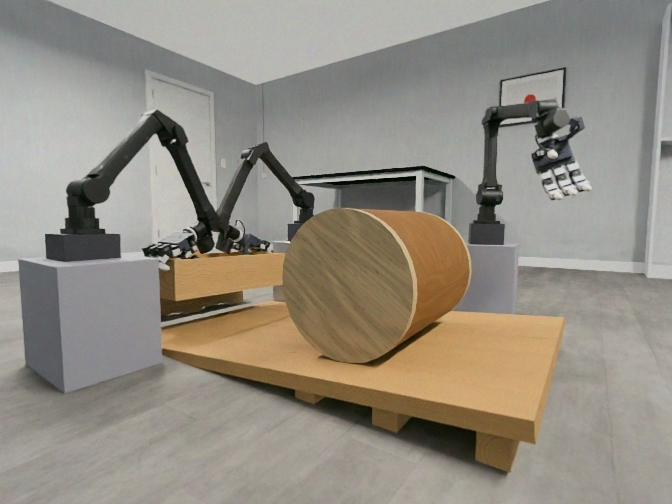

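Scene clock: 3984.20 s.
Joint torques (N m): arm1=[0.5 -15.91 5.55 -2.74 0.3 -0.11] | arm2=[1.49 -17.85 6 -2.5 -0.24 -0.01] | arm3=[-0.09 -14.15 7.9 0.99 -0.18 -0.2]
Motor temperatures (°C): arm1=[29 46 31 25 26 28] | arm2=[28 40 33 27 28 28] | arm3=[25 38 44 25 24 26]
Heat: arm1: hottest joint2_rad 46 °C; arm2: hottest joint2_rad 40 °C; arm3: hottest joint3_rad 44 °C.
move: arm1 off_target; arm2 off_target
Joint velocities: within noise
arm1.joint_positions: joint1_rad=-0.496 joint2_rad=+2.297 joint3_rad=+1.396 joint4_rad=-1.667 joint5_rad=+0.464 joint6_rad=-0.250 hand_index_mcp=+0.607 hand_index_abd=-0.002 hand_index_pip=-0.148 hand_index_dip=-0.996 hand_middle_mcp=+0.596 hand_middle_abd=-0.003 hand_middle_pip=-0.147 hand_middle_dip=-0.997 hand_ring_mcp=+0.596 hand_ring_abd=-0.003 hand_ring_pip=-0.147 hand_ring_dip=-0.997 hand_thumb_cmc=-0.573 hand_thumb_axl=+0.674 hand_thumb_mcp=-0.851 hand_thumb_ipl=+0.181 hand_current_limit=+0.770 hand_speed=-0.600
arm1.joint_status: not commanded
arm1.hand_state: goal,goal,goal,goal,goal,goal,goal,goal,goal,goal,goal,goal,goal,goal,blocked,goal
arm1.index_mcp_current_ma: 7
arm1.index_abd_current_ma: -1
arm1.index_pip_current_ma: 1
arm1.index_dip_current_ma: 2
arm1.middle_mcp_current_ma: -3
arm1.middle_abd_current_ma: -1
arm1.middle_pip_current_ma: 2
arm1.middle_dip_current_ma: 2
arm1.ring_mcp_current_ma: -3
arm1.ring_abd_current_ma: -1
arm1.ring_pip_current_ma: 2
arm1.ring_dip_current_ma: 2
arm1.thumb_cmc_current_ma: -2
arm1.thumb_axl_current_ma: -4
arm1.thumb_mcp_current_ma: 69
arm1.thumb_ipl_current_ma: 18
arm1.hand_goal_index_mcp: 0.600
arm1.hand_goal_index_abd: 0.000
arm1.hand_goal_index_pip: -0.150
arm1.hand_goal_index_dip: -1.000
arm1.hand_goal_middle_mcp: 0.600
arm1.hand_goal_middle_abd: 0.000
arm1.hand_goal_middle_pip: -0.150
arm1.hand_goal_middle_dip: -1.000
arm1.hand_goal_ring_mcp: 0.600
arm1.hand_goal_ring_abd: 0.000
arm1.hand_goal_ring_pip: -0.150
arm1.hand_goal_ring_dip: -1.000
arm1.hand_goal_thumb_cmc: -0.570
arm1.hand_goal_thumb_axl: 0.678
arm1.hand_goal_thumb_mcp: -0.880
arm1.hand_goal_thumb_ipl: 0.170
arm1.on_its_own: hand_index_mcp moved -0.301 to your old target +0.600; hand_index_pip moved -0.304 to your old target -0.150; hand_middle_mcp moved -0.238 to your old target +0.600; hand_middle_pip moved -0.318 to your old target -0.150; hand_ring_mcp moved -0.199 to your old target +0.600; hand_ring_pip moved -0.271 to your old target -0.150
arm1.hand: x=-0.8760 y=+0.2254 z=+0.3019 quat_wxyz=(-0.507, +0.862, +0.003, -0.020) (m; scene frame)
arm1.hand_target: x=-0.8768 y=+0.2156 z=+0.3096 quat_wxyz=(-0.504, +0.863, +0.010, -0.022) (m; scene frame)
arm1.hand_status: off_target (0.013 m and 7.4 deg from the pose sent, 0.151 m and 5.6 deg at the start; a joint's target at an end of its range on 47 of 50 steps)
arm2.joint_positions: joint1_rad=+0.338 joint2_rad=+2.175 joint3_rad=+1.267 joint4_rad=-1.686 joint5_rad=-0.284 joint6_rad=+0.141 hand_index_mcp=+0.652 hand_index_abd=+0.001 hand_index_pip=-0.091 hand_index_dip=-1.000 hand_middle_mcp=+0.596 hand_middle_abd=-0.003 hand_middle_pip=-0.147 hand_middle_dip=-0.996 hand_ring_mcp=+0.596 hand_ring_abd=+0.000 hand_ring_pip=-0.148 hand_ring_dip=-0.996 hand_thumb_cmc=-0.566 hand_thumb_axl=+0.687 hand_thumb_mcp=-0.680 hand_thumb_ipl=+0.208 hand_current_limit=+0.770 hand_speed=-0.600
arm2.joint_status: not commanded
arm2.hand_state: blocked,goal,blocked,goal,goal,goal,goal,goal,goal,goal,goal,goal,goal,goal,blocked,blocked
arm2.index_mcp_current_ma: 60
arm2.index_abd_current_ma: 0
arm2.index_pip_current_ma: 70
arm2.index_dip_current_ma: 0
arm2.middle_mcp_current_ma: -1
arm2.middle_abd_current_ma: 0
arm2.middle_pip_current_ma: 0
arm2.middle_dip_current_ma: 1
arm2.ring_mcp_current_ma: -1
arm2.ring_abd_current_ma: 0
arm2.ring_pip_current_ma: 0
arm2.ring_dip_current_ma: 1
arm2.thumb_cmc_current_ma: 0
arm2.thumb_axl_current_ma: 3
arm2.thumb_mcp_current_ma: 487
arm2.thumb_ipl_current_ma: 54
arm2.hand_goal_index_mcp: 0.600
arm2.hand_goal_index_abd: 0.000
arm2.hand_goal_index_pip: -0.150
arm2.hand_goal_index_dip: -1.000
arm2.hand_goal_middle_mcp: 0.600
arm2.hand_goal_middle_abd: 0.000
arm2.hand_goal_middle_pip: -0.150
arm2.hand_goal_middle_dip: -1.000
arm2.hand_goal_ring_mcp: 0.600
arm2.hand_goal_ring_abd: 0.000
arm2.hand_goal_ring_pip: -0.150
arm2.hand_goal_ring_dip: -1.000
arm2.hand_goal_thumb_cmc: -0.570
arm2.hand_goal_thumb_axl: 0.678
arm2.hand_goal_thumb_mcp: -0.880
arm2.hand_goal_thumb_ipl: 0.170
arm2.on_its_own: hand_index_mcp moved -0.229 toward your old target +0.600; hand_index_pip moved -0.212 toward your old target -0.150; hand_middle_mcp moved -0.234 to your old target +0.600; hand_middle_pip moved -0.239 to your old target -0.150; hand_ring_mcp moved -0.209 to your old target +0.600; hand_ring_pip moved -0.162 to your old target -0.150
arm2.hand: x=-0.7097 y=-0.2311 z=+0.3079 quat_wxyz=(-0.013, -0.003, +0.864, -0.502) (m; scene frame)
arm2.hand_target: x=-0.7120 y=-0.2265 z=+0.3096 quat_wxyz=(-0.008, +0.004, +0.864, -0.504) (m; scene frame)
arm2.hand_status: off_target (0.006 m and 7.8 deg from the pose sent, 0.127 m and 5.4 deg at the start; a joint's target at an end of its range on 48 of 50 steps)
arm3: as last shown
pictures: none

Scene clock: 3985.87 s.
Joint torques (N m): arm1=[-0.32 -15.91 7.9 -2.5 0.56 -0.1] | arm2=[1.9 -17.96 7.76 -2.28 -0.38 -0.01] | arm3=[-0.62 -14.39 7.9 1.06 -0.24 -0.2]
Motor temperatures (°C): arm1=[29 46 31 25 26 28] | arm2=[28 40 33 27 28 28] | arm3=[25 38 44 25 24 26]
Heat: arm1: hottest joint2_rad 46 °C; arm2: hottest joint2_rad 40 °C; arm3: hottest joint3_rad 44 °C.
move: arm1 off_target; arm2 off_target
Joint velocities: within noise
arm1.joint_positions: joint1_rad=-0.680 joint2_rad=+2.345 joint3_rad=+1.559 joint4_rad=-1.668 joint5_rad=+0.644 joint6_rad=-0.406 hand_index_mcp=+0.607 hand_index_abd=-0.002 hand_index_pip=-0.148 hand_index_dip=-0.996 hand_middle_mcp=+0.596 hand_middle_abd=-0.003 hand_middle_pip=-0.147 hand_middle_dip=-0.997 hand_ring_mcp=+0.596 hand_ring_abd=-0.003 hand_ring_pip=-0.147 hand_ring_dip=-0.997 hand_thumb_cmc=-0.573 hand_thumb_axl=+0.674 hand_thumb_mcp=-0.851 hand_thumb_ipl=+0.181 hand_current_limit=+0.770 hand_speed=-0.600
arm1.joint_status: not commanded
arm1.hand_state: goal,goal,goal,goal,goal,goal,goal,goal,goal,goal,goal,goal,goal,goal,blocked,goal
arm1.index_mcp_current_ma: 7
arm1.index_abd_current_ma: -1
arm1.index_pip_current_ma: 1
arm1.index_dip_current_ma: 2
arm1.middle_mcp_current_ma: -3
arm1.middle_abd_current_ma: -1
arm1.middle_pip_current_ma: 2
arm1.middle_dip_current_ma: 2
arm1.ring_mcp_current_ma: -3
arm1.ring_abd_current_ma: -1
arm1.ring_pip_current_ma: 2
arm1.ring_dip_current_ma: 2
arm1.thumb_cmc_current_ma: -2
arm1.thumb_axl_current_ma: -4
arm1.thumb_mcp_current_ma: 69
arm1.thumb_ipl_current_ma: 18
arm1.hand_goal_index_mcp: 0.600
arm1.hand_goal_index_abd: 0.000
arm1.hand_goal_index_pip: -0.150
arm1.hand_goal_index_dip: -1.000
arm1.hand_goal_middle_mcp: 0.600
arm1.hand_goal_middle_abd: 0.000
arm1.hand_goal_middle_pip: -0.150
arm1.hand_goal_middle_dip: -1.000
arm1.hand_goal_ring_mcp: 0.600
arm1.hand_goal_ring_abd: 0.000
arm1.hand_goal_ring_pip: -0.150
arm1.hand_goal_ring_dip: -1.000
arm1.hand_goal_thumb_cmc: -0.570
arm1.hand_goal_thumb_axl: 0.678
arm1.hand_goal_thumb_mcp: -0.880
arm1.hand_goal_thumb_ipl: 0.170
arm1.hand: x=-0.9896 y=+0.2329 z=+0.3078 quat_wxyz=(-0.495, +0.868, +0.015, -0.037) (m; scene frame)
arm1.hand_target: x=-0.9967 y=+0.2256 z=+0.3099 quat_wxyz=(-0.494, +0.869, +0.018, -0.037) (m; scene frame)
arm1.hand_status: off_target (0.011 m and 9.8 deg from the pose sent, 0.121 m and 7.4 deg at the start; a joint's target at an end of its range on 50 of 50 steps)
arm2.joint_positions: joint1_rad=+0.543 joint2_rad=+2.212 joint3_rad=+1.419 joint4_rad=-1.686 joint5_rad=-0.480 joint6_rad=+0.286 hand_index_mcp=+0.652 hand_index_abd=+0.001 hand_index_pip=-0.091 hand_index_dip=-1.000 hand_middle_mcp=+0.596 hand_middle_abd=-0.003 hand_middle_pip=-0.147 hand_middle_dip=-0.996 hand_ring_mcp=+0.596 hand_ring_abd=+0.000 hand_ring_pip=-0.148 hand_ring_dip=-0.996 hand_thumb_cmc=-0.566 hand_thumb_axl=+0.687 hand_thumb_mcp=-0.680 hand_thumb_ipl=+0.208 hand_current_limit=+0.770 hand_speed=-0.600
arm2.joint_status: not commanded
arm2.hand_state: blocked,goal,blocked,goal,goal,goal,goal,goal,goal,goal,goal,goal,goal,goal,blocked,blocked
arm2.index_mcp_current_ma: 61
arm2.index_abd_current_ma: 0
arm2.index_pip_current_ma: 70
arm2.index_dip_current_ma: 0
arm2.middle_mcp_current_ma: -1
arm2.middle_abd_current_ma: 0
arm2.middle_pip_current_ma: 0
arm2.middle_dip_current_ma: 1
arm2.ring_mcp_current_ma: -1
arm2.ring_abd_current_ma: 0
arm2.ring_pip_current_ma: 0
arm2.ring_dip_current_ma: 1
arm2.thumb_cmc_current_ma: 0
arm2.thumb_axl_current_ma: 3
arm2.thumb_mcp_current_ma: 487
arm2.thumb_ipl_current_ma: 54
arm2.hand_goal_index_mcp: 0.600
arm2.hand_goal_index_abd: 0.000
arm2.hand_goal_index_pip: -0.150
arm2.hand_goal_index_dip: -1.000
arm2.hand_goal_middle_mcp: 0.600
arm2.hand_goal_middle_abd: 0.000
arm2.hand_goal_middle_pip: -0.150
arm2.hand_goal_middle_dip: -1.000
arm2.hand_goal_ring_mcp: 0.600
arm2.hand_goal_ring_abd: 0.000
arm2.hand_goal_ring_pip: -0.150
arm2.hand_goal_ring_dip: -1.000
arm2.hand_goal_thumb_cmc: -0.570
arm2.hand_goal_thumb_axl: 0.678
arm2.hand_goal_thumb_mcp: -0.880
arm2.hand_goal_thumb_ipl: 0.170
arm2.hand: x=-0.8278 y=-0.2186 z=+0.3137 quat_wxyz=(-0.032, +0.005, +0.878, -0.478) (m; scene frame)
arm2.hand_target: x=-0.8318 y=-0.2166 z=+0.3096 quat_wxyz=(-0.024, +0.012, +0.875, -0.484) (m; scene frame)
arm2.hand_status: off_target (0.006 m and 11.5 deg from the pose sent, 0.123 m and 7.8 deg at the start; a joint's target at an end of its range on 50 of 50 steps)
arm3: as last shown
pictures: cam_high, cam_low
Images, in order (width x height): cam_high 672x504, cam_low 672x504.

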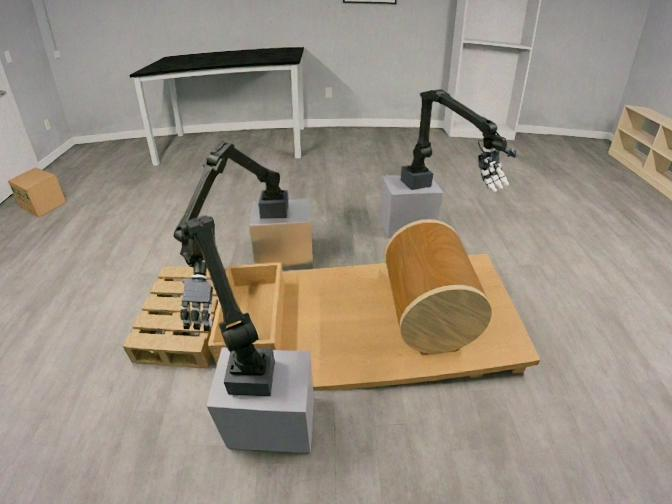

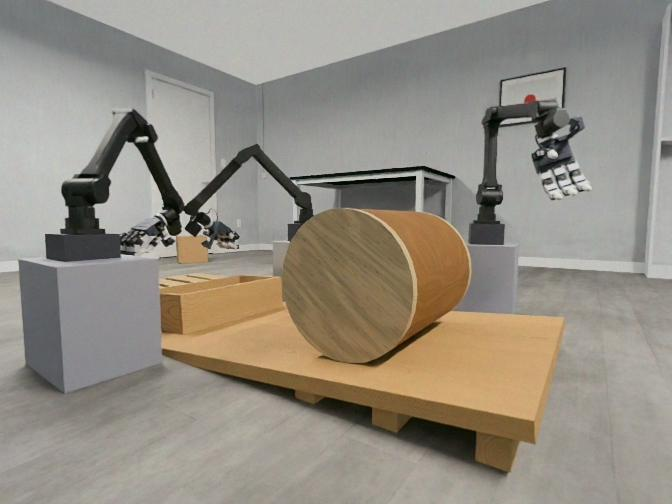

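Scene clock: 3987.30 s.
Joint torques (N m): arm1=[-0.21 -16.85 7.1 -2.45 0.25 0.05] | arm2=[1.38 -19.84 6.56 -2.39 -0.16 -0.3] | arm3=[-0.03 -13.92 7.76 0.99 -0.21 -0.19]
Motor temperatures (°C): arm1=[29 46 32 25 26 28] | arm2=[28 40 34 27 28 28] | arm3=[25 38 44 25 24 26]
Heat: arm1: hottest joint2_rad 46 °C; arm2: hottest joint2_rad 40 °C; arm3: hottest joint3_rad 44 °C.
move: arm1 off_target; arm2 off_target
Joint velocities: within noise
arm1.joint_positions: joint1_rad=-0.680 joint2_rad=+2.504 joint3_rad=+1.651 joint4_rad=-1.670 joint5_rad=+0.640 joint6_rad=-0.390 hand_index_mcp=+0.607 hand_index_abd=-0.002 hand_index_pip=-0.148 hand_index_dip=-0.996 hand_middle_mcp=+0.596 hand_middle_abd=-0.003 hand_middle_pip=-0.147 hand_middle_dip=-0.997 hand_ring_mcp=+0.596 hand_ring_abd=-0.003 hand_ring_pip=-0.147 hand_ring_dip=-0.997 hand_thumb_cmc=-0.573 hand_thumb_axl=+0.674 hand_thumb_mcp=-0.851 hand_thumb_ipl=+0.181 hand_current_limit=+0.770 hand_speed=-0.600
arm1.joint_status: not commanded
arm1.hand_state: goal,goal,goal,goal,goal,goal,goal,goal,goal,goal,goal,goal,goal,goal,blocked,goal
arm1.index_mcp_current_ma: 7
arm1.index_abd_current_ma: -1
arm1.index_pip_current_ma: 1
arm1.index_dip_current_ma: 2
arm1.middle_mcp_current_ma: -3
arm1.middle_abd_current_ma: -1
arm1.middle_pip_current_ma: 2
arm1.middle_dip_current_ma: 2
arm1.ring_mcp_current_ma: -3
arm1.ring_abd_current_ma: -1
arm1.ring_pip_current_ma: 2
arm1.ring_dip_current_ma: 2
arm1.thumb_cmc_current_ma: -2
arm1.thumb_axl_current_ma: -4
arm1.thumb_mcp_current_ma: 69
arm1.thumb_ipl_current_ma: 18
arm1.hand_goal_index_mcp: 0.600
arm1.hand_goal_index_abd: 0.000
arm1.hand_goal_index_pip: -0.150
arm1.hand_goal_index_dip: -1.000
arm1.hand_goal_middle_mcp: 0.600
arm1.hand_goal_middle_abd: 0.000
arm1.hand_goal_middle_pip: -0.150
arm1.hand_goal_middle_dip: -1.000
arm1.hand_goal_ring_mcp: 0.600
arm1.hand_goal_ring_abd: 0.000
arm1.hand_goal_ring_pip: -0.150
arm1.hand_goal_ring_dip: -1.000
arm1.hand_goal_thumb_cmc: -0.570
arm1.hand_goal_thumb_axl: 0.678
arm1.hand_goal_thumb_mcp: -0.880
arm1.hand_goal_thumb_ipl: 0.170
arm1.hand: x=-0.9894 y=+0.2341 z=+0.2461 quat_wxyz=(-0.517, +0.856, +0.019, -0.020) (m; scene frame)
arm1.hand_target: x=-0.9968 y=+0.2255 z=+0.2500 quat_wxyz=(-0.513, +0.858, +0.013, -0.025) (m; scene frame)
arm1.hand_status: off_target (0.012 m and 6.5 deg from the pose sent, 0.059 m and 9.8 deg at the start; a joint's target at an end of its range on 43 of 43 steps)
arm2.joint_positions: joint1_rad=+0.543 joint2_rad=+2.385 joint3_rad=+1.508 joint4_rad=-1.686 joint5_rad=-0.480 joint6_rad=+0.283 hand_index_mcp=+0.652 hand_index_abd=+0.001 hand_index_pip=-0.091 hand_index_dip=-1.000 hand_middle_mcp=+0.596 hand_middle_abd=-0.003 hand_middle_pip=-0.147 hand_middle_dip=-0.996 hand_ring_mcp=+0.596 hand_ring_abd=+0.000 hand_ring_pip=-0.148 hand_ring_dip=-0.996 hand_thumb_cmc=-0.566 hand_thumb_axl=+0.687 hand_thumb_mcp=-0.680 hand_thumb_ipl=+0.208 hand_current_limit=+0.770 hand_speed=-0.600
arm2.joint_status: not commanded
arm2.hand_state: blocked,goal,blocked,goal,goal,goal,goal,goal,goal,goal,goal,goal,goal,goal,blocked,blocked
arm2.index_mcp_current_ma: 61
arm2.index_abd_current_ma: 0
arm2.index_pip_current_ma: 69
arm2.index_dip_current_ma: 0
arm2.middle_mcp_current_ma: -1
arm2.middle_abd_current_ma: 0
arm2.middle_pip_current_ma: 0
arm2.middle_dip_current_ma: 1
arm2.ring_mcp_current_ma: -1
arm2.ring_abd_current_ma: 0
arm2.ring_pip_current_ma: 0
arm2.ring_dip_current_ma: 1
arm2.thumb_cmc_current_ma: 0
arm2.thumb_axl_current_ma: 3
arm2.thumb_mcp_current_ma: 487
arm2.thumb_ipl_current_ma: 54
arm2.hand_goal_index_mcp: 0.600
arm2.hand_goal_index_abd: 0.000
arm2.hand_goal_index_pip: -0.150
arm2.hand_goal_index_dip: -1.000
arm2.hand_goal_middle_mcp: 0.600
arm2.hand_goal_middle_abd: 0.000
arm2.hand_goal_middle_pip: -0.150
arm2.hand_goal_middle_dip: -1.000
arm2.hand_goal_ring_mcp: 0.600
arm2.hand_goal_ring_abd: 0.000
arm2.hand_goal_ring_pip: -0.150
arm2.hand_goal_ring_dip: -1.000
arm2.hand_goal_thumb_cmc: -0.570
arm2.hand_goal_thumb_axl: 0.678
arm2.hand_goal_thumb_mcp: -0.880
arm2.hand_goal_thumb_ipl: 0.170
arm2.hand: x=-0.8281 y=-0.2190 z=+0.2533 quat_wxyz=(-0.014, +0.015, +0.860, -0.510) (m; scene frame)
arm2.hand_target: x=-0.8318 y=-0.2166 z=+0.2498 quat_wxyz=(-0.014, +0.007, +0.858, -0.514) (m; scene frame)
arm2.hand_status: off_target (0.006 m and 7.1 deg from the pose sent, 0.064 m and 11.5 deg at the start; a joint's target at an end of its range on 43 of 43 steps)
arm3: as last shown
pictures: cam_high
Images, in order (width x height): cam_high 672x504.

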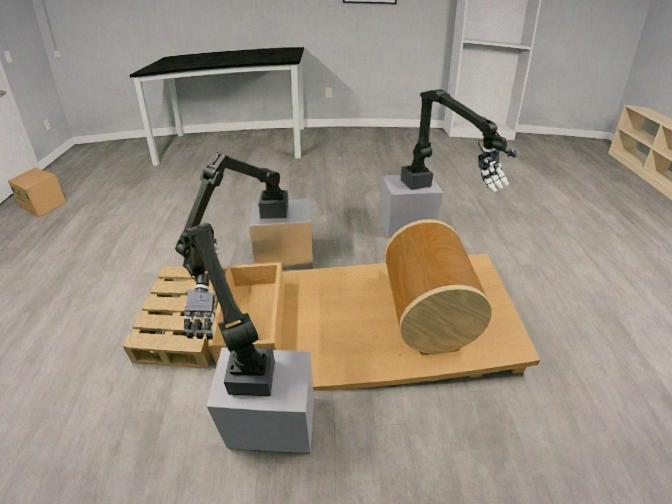

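Scene clock: 3989.20 s.
Joint torques (N m): arm1=[-0.26 -19.02 9.48 -1.94 0.65 -0.18] | arm2=[1.79 -21.77 9.17 -2.03 -0.52 -0.03] | arm3=[-0.09 -14.04 7.94 1.03 -0.2 -0.2]
Motor temperatures (°C): arm1=[29 46 32 25 26 28] | arm2=[28 40 34 27 28 28] | arm3=[25 38 44 25 24 26]
Heat: arm1: hottest joint2_rad 46 °C; arm2: hottest joint2_rad 40 °C; arm3: hottest joint3_rad 44 °C.
move: arm1 off_target; arm2 off_target
Joint velocities: within noise
arm1.joint_positions: joint1_rad=-0.860 joint2_rad=+2.624 joint3_rad=+1.974 joint4_rad=-1.670 joint5_rad=+0.806 joint6_rad=-0.594 hand_index_mcp=+0.607 hand_index_abd=-0.002 hand_index_pip=-0.148 hand_index_dip=-0.996 hand_middle_mcp=+0.596 hand_middle_abd=-0.003 hand_middle_pip=-0.147 hand_middle_dip=-0.997 hand_ring_mcp=+0.596 hand_ring_abd=-0.003 hand_ring_pip=-0.147 hand_ring_dip=-0.997 hand_thumb_cmc=-0.573 hand_thumb_axl=+0.674 hand_thumb_mcp=-0.851 hand_thumb_ipl=+0.181 hand_current_limit=+0.770 hand_speed=-0.600
arm1.joint_status: not commanded
arm1.hand_state: goal,goal,goal,goal,goal,goal,goal,goal,goal,goal,goal,goal,goal,goal,blocked,goal
arm1.index_mcp_current_ma: 7
arm1.index_abd_current_ma: -1
arm1.index_pip_current_ma: 1
arm1.index_dip_current_ma: 2
arm1.middle_mcp_current_ma: -3
arm1.middle_abd_current_ma: -1
arm1.middle_pip_current_ma: 2
arm1.middle_dip_current_ma: 2
arm1.ring_mcp_current_ma: -3
arm1.ring_abd_current_ma: -1
arm1.ring_pip_current_ma: 2
arm1.ring_dip_current_ma: 2
arm1.thumb_cmc_current_ma: -2
arm1.thumb_axl_current_ma: -4
arm1.thumb_mcp_current_ma: 69
arm1.thumb_ipl_current_ma: 18
arm1.hand_goal_index_mcp: 0.600
arm1.hand_goal_index_abd: 0.000
arm1.hand_goal_index_pip: -0.150
arm1.hand_goal_index_dip: -1.000
arm1.hand_goal_middle_mcp: 0.600
arm1.hand_goal_middle_abd: 0.000
arm1.hand_goal_middle_pip: -0.150
arm1.hand_goal_middle_dip: -1.000
arm1.hand_goal_ring_mcp: 0.600
arm1.hand_goal_ring_abd: 0.000
arm1.hand_goal_ring_pip: -0.150
arm1.hand_goal_ring_dip: -1.000
arm1.hand_goal_thumb_cmc: -0.570
arm1.hand_goal_thumb_axl: 0.678
arm1.hand_goal_thumb_mcp: -0.880
arm1.hand_goal_thumb_ipl: 0.170
arm1.hand: x=-1.1345 y=+0.2418 z=+0.2458 quat_wxyz=(-0.494, +0.868, +0.027, -0.051) (m; scene frame)
arm1.hand_target: x=-1.1443 y=+0.2357 z=+0.2500 quat_wxyz=(-0.491, +0.869, +0.028, -0.053) (m; scene frame)
arm1.hand_status: off_target (0.013 m and 10.9 deg from the pose sent, 0.156 m and 6.5 deg at the start; a joint's target at an end of its range on 57 of 57 steps)
arm2.joint_positions: joint1_rad=+0.738 joint2_rad=+2.472 joint3_rad=+1.785 joint4_rad=-1.686 joint5_rad=-0.662 joint6_rad=+0.445 hand_index_mcp=+0.652 hand_index_abd=+0.001 hand_index_pip=-0.091 hand_index_dip=-1.000 hand_middle_mcp=+0.596 hand_middle_abd=-0.003 hand_middle_pip=-0.147 hand_middle_dip=-0.996 hand_ring_mcp=+0.596 hand_ring_abd=+0.000 hand_ring_pip=-0.148 hand_ring_dip=-0.996 hand_thumb_cmc=-0.566 hand_thumb_axl=+0.687 hand_thumb_mcp=-0.680 hand_thumb_ipl=+0.208 hand_current_limit=+0.770 hand_speed=-0.600
arm2.joint_status: not commanded
arm2.hand_state: blocked,goal,blocked,goal,goal,goal,goal,goal,goal,goal,goal,goal,goal,goal,blocked,blocked
arm2.index_mcp_current_ma: 61
arm2.index_abd_current_ma: 0
arm2.index_pip_current_ma: 69
arm2.index_dip_current_ma: 0
arm2.middle_mcp_current_ma: -1
arm2.middle_abd_current_ma: 0
arm2.middle_pip_current_ma: 0
arm2.middle_dip_current_ma: 1
arm2.ring_mcp_current_ma: -1
arm2.ring_abd_current_ma: 0
arm2.ring_pip_current_ma: 0
arm2.ring_dip_current_ma: 1
arm2.thumb_cmc_current_ma: 0
arm2.thumb_axl_current_ma: 3
arm2.thumb_mcp_current_ma: 487
arm2.thumb_ipl_current_ma: 54
arm2.hand_goal_index_mcp: 0.600
arm2.hand_goal_index_abd: 0.000
arm2.hand_goal_index_pip: -0.150
arm2.hand_goal_index_dip: -1.000
arm2.hand_goal_middle_mcp: 0.600
arm2.hand_goal_middle_abd: 0.000
arm2.hand_goal_middle_pip: -0.150
arm2.hand_goal_middle_dip: -1.000
arm2.hand_goal_ring_mcp: 0.600
arm2.hand_goal_ring_abd: 0.000
arm2.hand_goal_ring_pip: -0.150
arm2.hand_goal_ring_dip: -1.000
arm2.hand_goal_thumb_cmc: -0.570
arm2.hand_goal_thumb_axl: 0.678
arm2.hand_goal_thumb_mcp: -0.880
arm2.hand_goal_thumb_ipl: 0.170
arm2.hand: x=-0.9757 y=-0.2064 z=+0.2561 quat_wxyz=(-0.050, +0.012, +0.878, -0.475) (m; scene frame)
arm2.hand_target: x=-0.9797 y=-0.2066 z=+0.2499 quat_wxyz=(-0.042, +0.019, +0.876, -0.480) (m; scene frame)
arm2.hand_status: off_target (0.007 m and 12.7 deg from the pose sent, 0.152 m and 7.1 deg at the start; a joint's target at an end of its range on 57 of 57 steps)
arm3: as last shown
pictures: none

Scene clock: 3990.73 s.
Joint torques (N m): arm1=[-0.44 -19.84 9.09 -2.09 0.41 0.05] | arm2=[1.73 -22.95 8.39 -2.07 -0.38 -0.25] | arm3=[-0.15 -14.39 7.92 0.98 -0.22 -0.2]
Motor temperatures (°C): arm1=[29 46 32 25 26 28] | arm2=[28 40 34 27 28 28] | arm3=[25 38 44 25 24 26]
Heat: arm1: hottest joint2_rad 46 °C; arm2: hottest joint2_rad 40 °C; arm3: hottest joint3_rad 44 °C.
move: arm1 off_target; arm2 off_target
Joint velocities: within noise
arm1.joint_positions: joint1_rad=-0.860 joint2_rad=+2.771 joint3_rad=+2.083 joint4_rad=-1.671 joint5_rad=+0.806 joint6_rad=-0.591 hand_index_mcp=+0.607 hand_index_abd=-0.002 hand_index_pip=-0.148 hand_index_dip=-0.996 hand_middle_mcp=+0.596 hand_middle_abd=-0.003 hand_middle_pip=-0.147 hand_middle_dip=-0.997 hand_ring_mcp=+0.596 hand_ring_abd=-0.003 hand_ring_pip=-0.147 hand_ring_dip=-0.997 hand_thumb_cmc=-0.573 hand_thumb_axl=+0.674 hand_thumb_mcp=-0.851 hand_thumb_ipl=+0.181 hand_current_limit=+0.770 hand_speed=-0.600
arm1.joint_status: not commanded
arm1.hand_state: goal,goal,goal,goal,goal,goal,goal,goal,goal,goal,goal,goal,goal,goal,blocked,goal
arm1.index_mcp_current_ma: 7
arm1.index_abd_current_ma: -1
arm1.index_pip_current_ma: 1
arm1.index_dip_current_ma: 2
arm1.middle_mcp_current_ma: -3
arm1.middle_abd_current_ma: -1
arm1.middle_pip_current_ma: 2
arm1.middle_dip_current_ma: 2
arm1.ring_mcp_current_ma: -3
arm1.ring_abd_current_ma: -1
arm1.ring_pip_current_ma: 2
arm1.ring_dip_current_ma: 2
arm1.thumb_cmc_current_ma: -2
arm1.thumb_axl_current_ma: -4
arm1.thumb_mcp_current_ma: 69
arm1.thumb_ipl_current_ma: 18
arm1.hand_goal_index_mcp: 0.600
arm1.hand_goal_index_abd: 0.000
arm1.hand_goal_index_pip: -0.150
arm1.hand_goal_index_dip: -1.000
arm1.hand_goal_middle_mcp: 0.600
arm1.hand_goal_middle_abd: 0.000
arm1.hand_goal_middle_pip: -0.150
arm1.hand_goal_middle_dip: -1.000
arm1.hand_goal_ring_mcp: 0.600
arm1.hand_goal_ring_abd: 0.000
arm1.hand_goal_ring_pip: -0.150
arm1.hand_goal_ring_dip: -1.000
arm1.hand_goal_thumb_cmc: -0.570
arm1.hand_goal_thumb_axl: 0.678
arm1.hand_goal_thumb_mcp: -0.880
arm1.hand_goal_thumb_ipl: 0.170
arm1.hand: x=-1.1333 y=+0.2433 z=+0.1834 quat_wxyz=(-0.505, +0.862, +0.033, -0.038) (m; scene frame)
arm1.hand_target: x=-1.1444 y=+0.2356 z=+0.1902 quat_wxyz=(-0.499, +0.865, +0.024, -0.046) (m; scene frame)
arm1.hand_status: off_target (0.016 m and 9.3 deg from the pose sent, 0.057 m and 10.9 deg at the start; a joint's target at an end of its range on 46 of 46 steps)
arm2.joint_positions: joint1_rad=+0.738 joint2_rad=+2.623 joint3_rad=+1.884 joint4_rad=-1.686 joint5_rad=-0.662 joint6_rad=+0.445 hand_index_mcp=+0.652 hand_index_abd=+0.001 hand_index_pip=-0.091 hand_index_dip=-1.000 hand_middle_mcp=+0.596 hand_middle_abd=-0.003 hand_middle_pip=-0.147 hand_middle_dip=-0.996 hand_ring_mcp=+0.596 hand_ring_abd=+0.000 hand_ring_pip=-0.148 hand_ring_dip=-0.996 hand_thumb_cmc=-0.566 hand_thumb_axl=+0.687 hand_thumb_mcp=-0.680 hand_thumb_ipl=+0.208 hand_current_limit=+0.770 hand_speed=-0.600
arm2.joint_status: not commanded
arm2.hand_state: blocked,goal,blocked,goal,goal,goal,goal,goal,goal,goal,goal,goal,goal,goal,blocked,blocked
arm2.index_mcp_current_ma: 61
arm2.index_abd_current_ma: 0
arm2.index_pip_current_ma: 69
arm2.index_dip_current_ma: 0
arm2.middle_mcp_current_ma: -1
arm2.middle_abd_current_ma: 0
arm2.middle_pip_current_ma: 0
arm2.middle_dip_current_ma: 1
arm2.ring_mcp_current_ma: -1
arm2.ring_abd_current_ma: 0
arm2.ring_pip_current_ma: 0
arm2.ring_dip_current_ma: 1
arm2.thumb_cmc_current_ma: 0
arm2.thumb_axl_current_ma: 3
arm2.thumb_mcp_current_ma: 487
arm2.thumb_ipl_current_ma: 54
arm2.hand_goal_index_mcp: 0.600
arm2.hand_goal_index_abd: 0.000
arm2.hand_goal_index_pip: -0.150
arm2.hand_goal_index_dip: -1.000
arm2.hand_goal_middle_mcp: 0.600
arm2.hand_goal_middle_abd: 0.000
arm2.hand_goal_middle_pip: -0.150
arm2.hand_goal_middle_dip: -1.000
arm2.hand_goal_ring_mcp: 0.600
arm2.hand_goal_ring_abd: 0.000
arm2.hand_goal_ring_pip: -0.150
arm2.hand_goal_ring_dip: -1.000
arm2.hand_goal_thumb_cmc: -0.570
arm2.hand_goal_thumb_axl: 0.678
arm2.hand_goal_thumb_mcp: -0.880
arm2.hand_goal_thumb_ipl: 0.170
arm2.hand: x=-0.9753 y=-0.2073 z=+0.1949 quat_wxyz=(-0.035, +0.021, +0.870, -0.492) (m; scene frame)
arm2.hand_target: x=-0.9797 y=-0.2067 z=+0.1898 quat_wxyz=(-0.033, +0.015, +0.868, -0.495) (m; scene frame)
arm2.hand_status: off_target (0.007 m and 10.1 deg from the pose sent, 0.066 m and 12.7 deg at the start; a joint's target at an end of its range on 46 of 46 steps)
arm3: as last shown
pictures: cam_high, cam_low
Images, in order (width x height): cam_high 672x504, cam_low 672x504.

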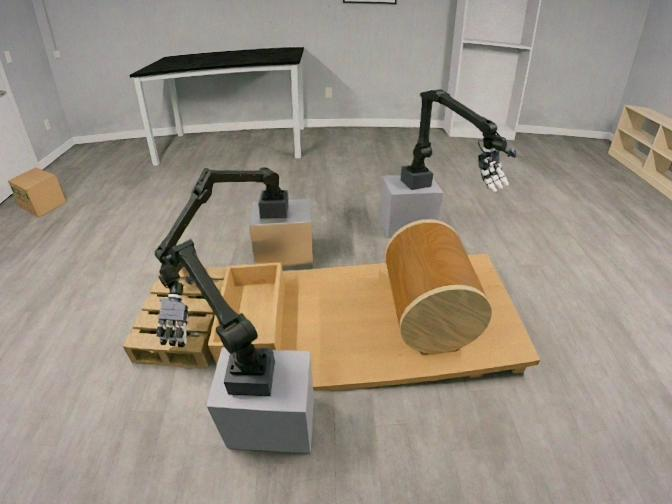

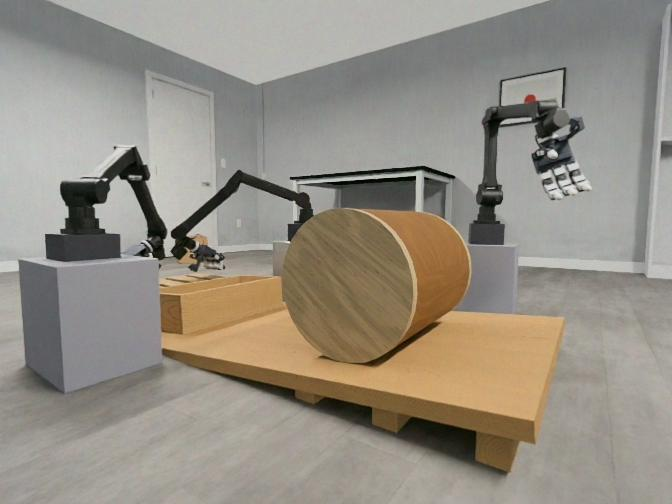

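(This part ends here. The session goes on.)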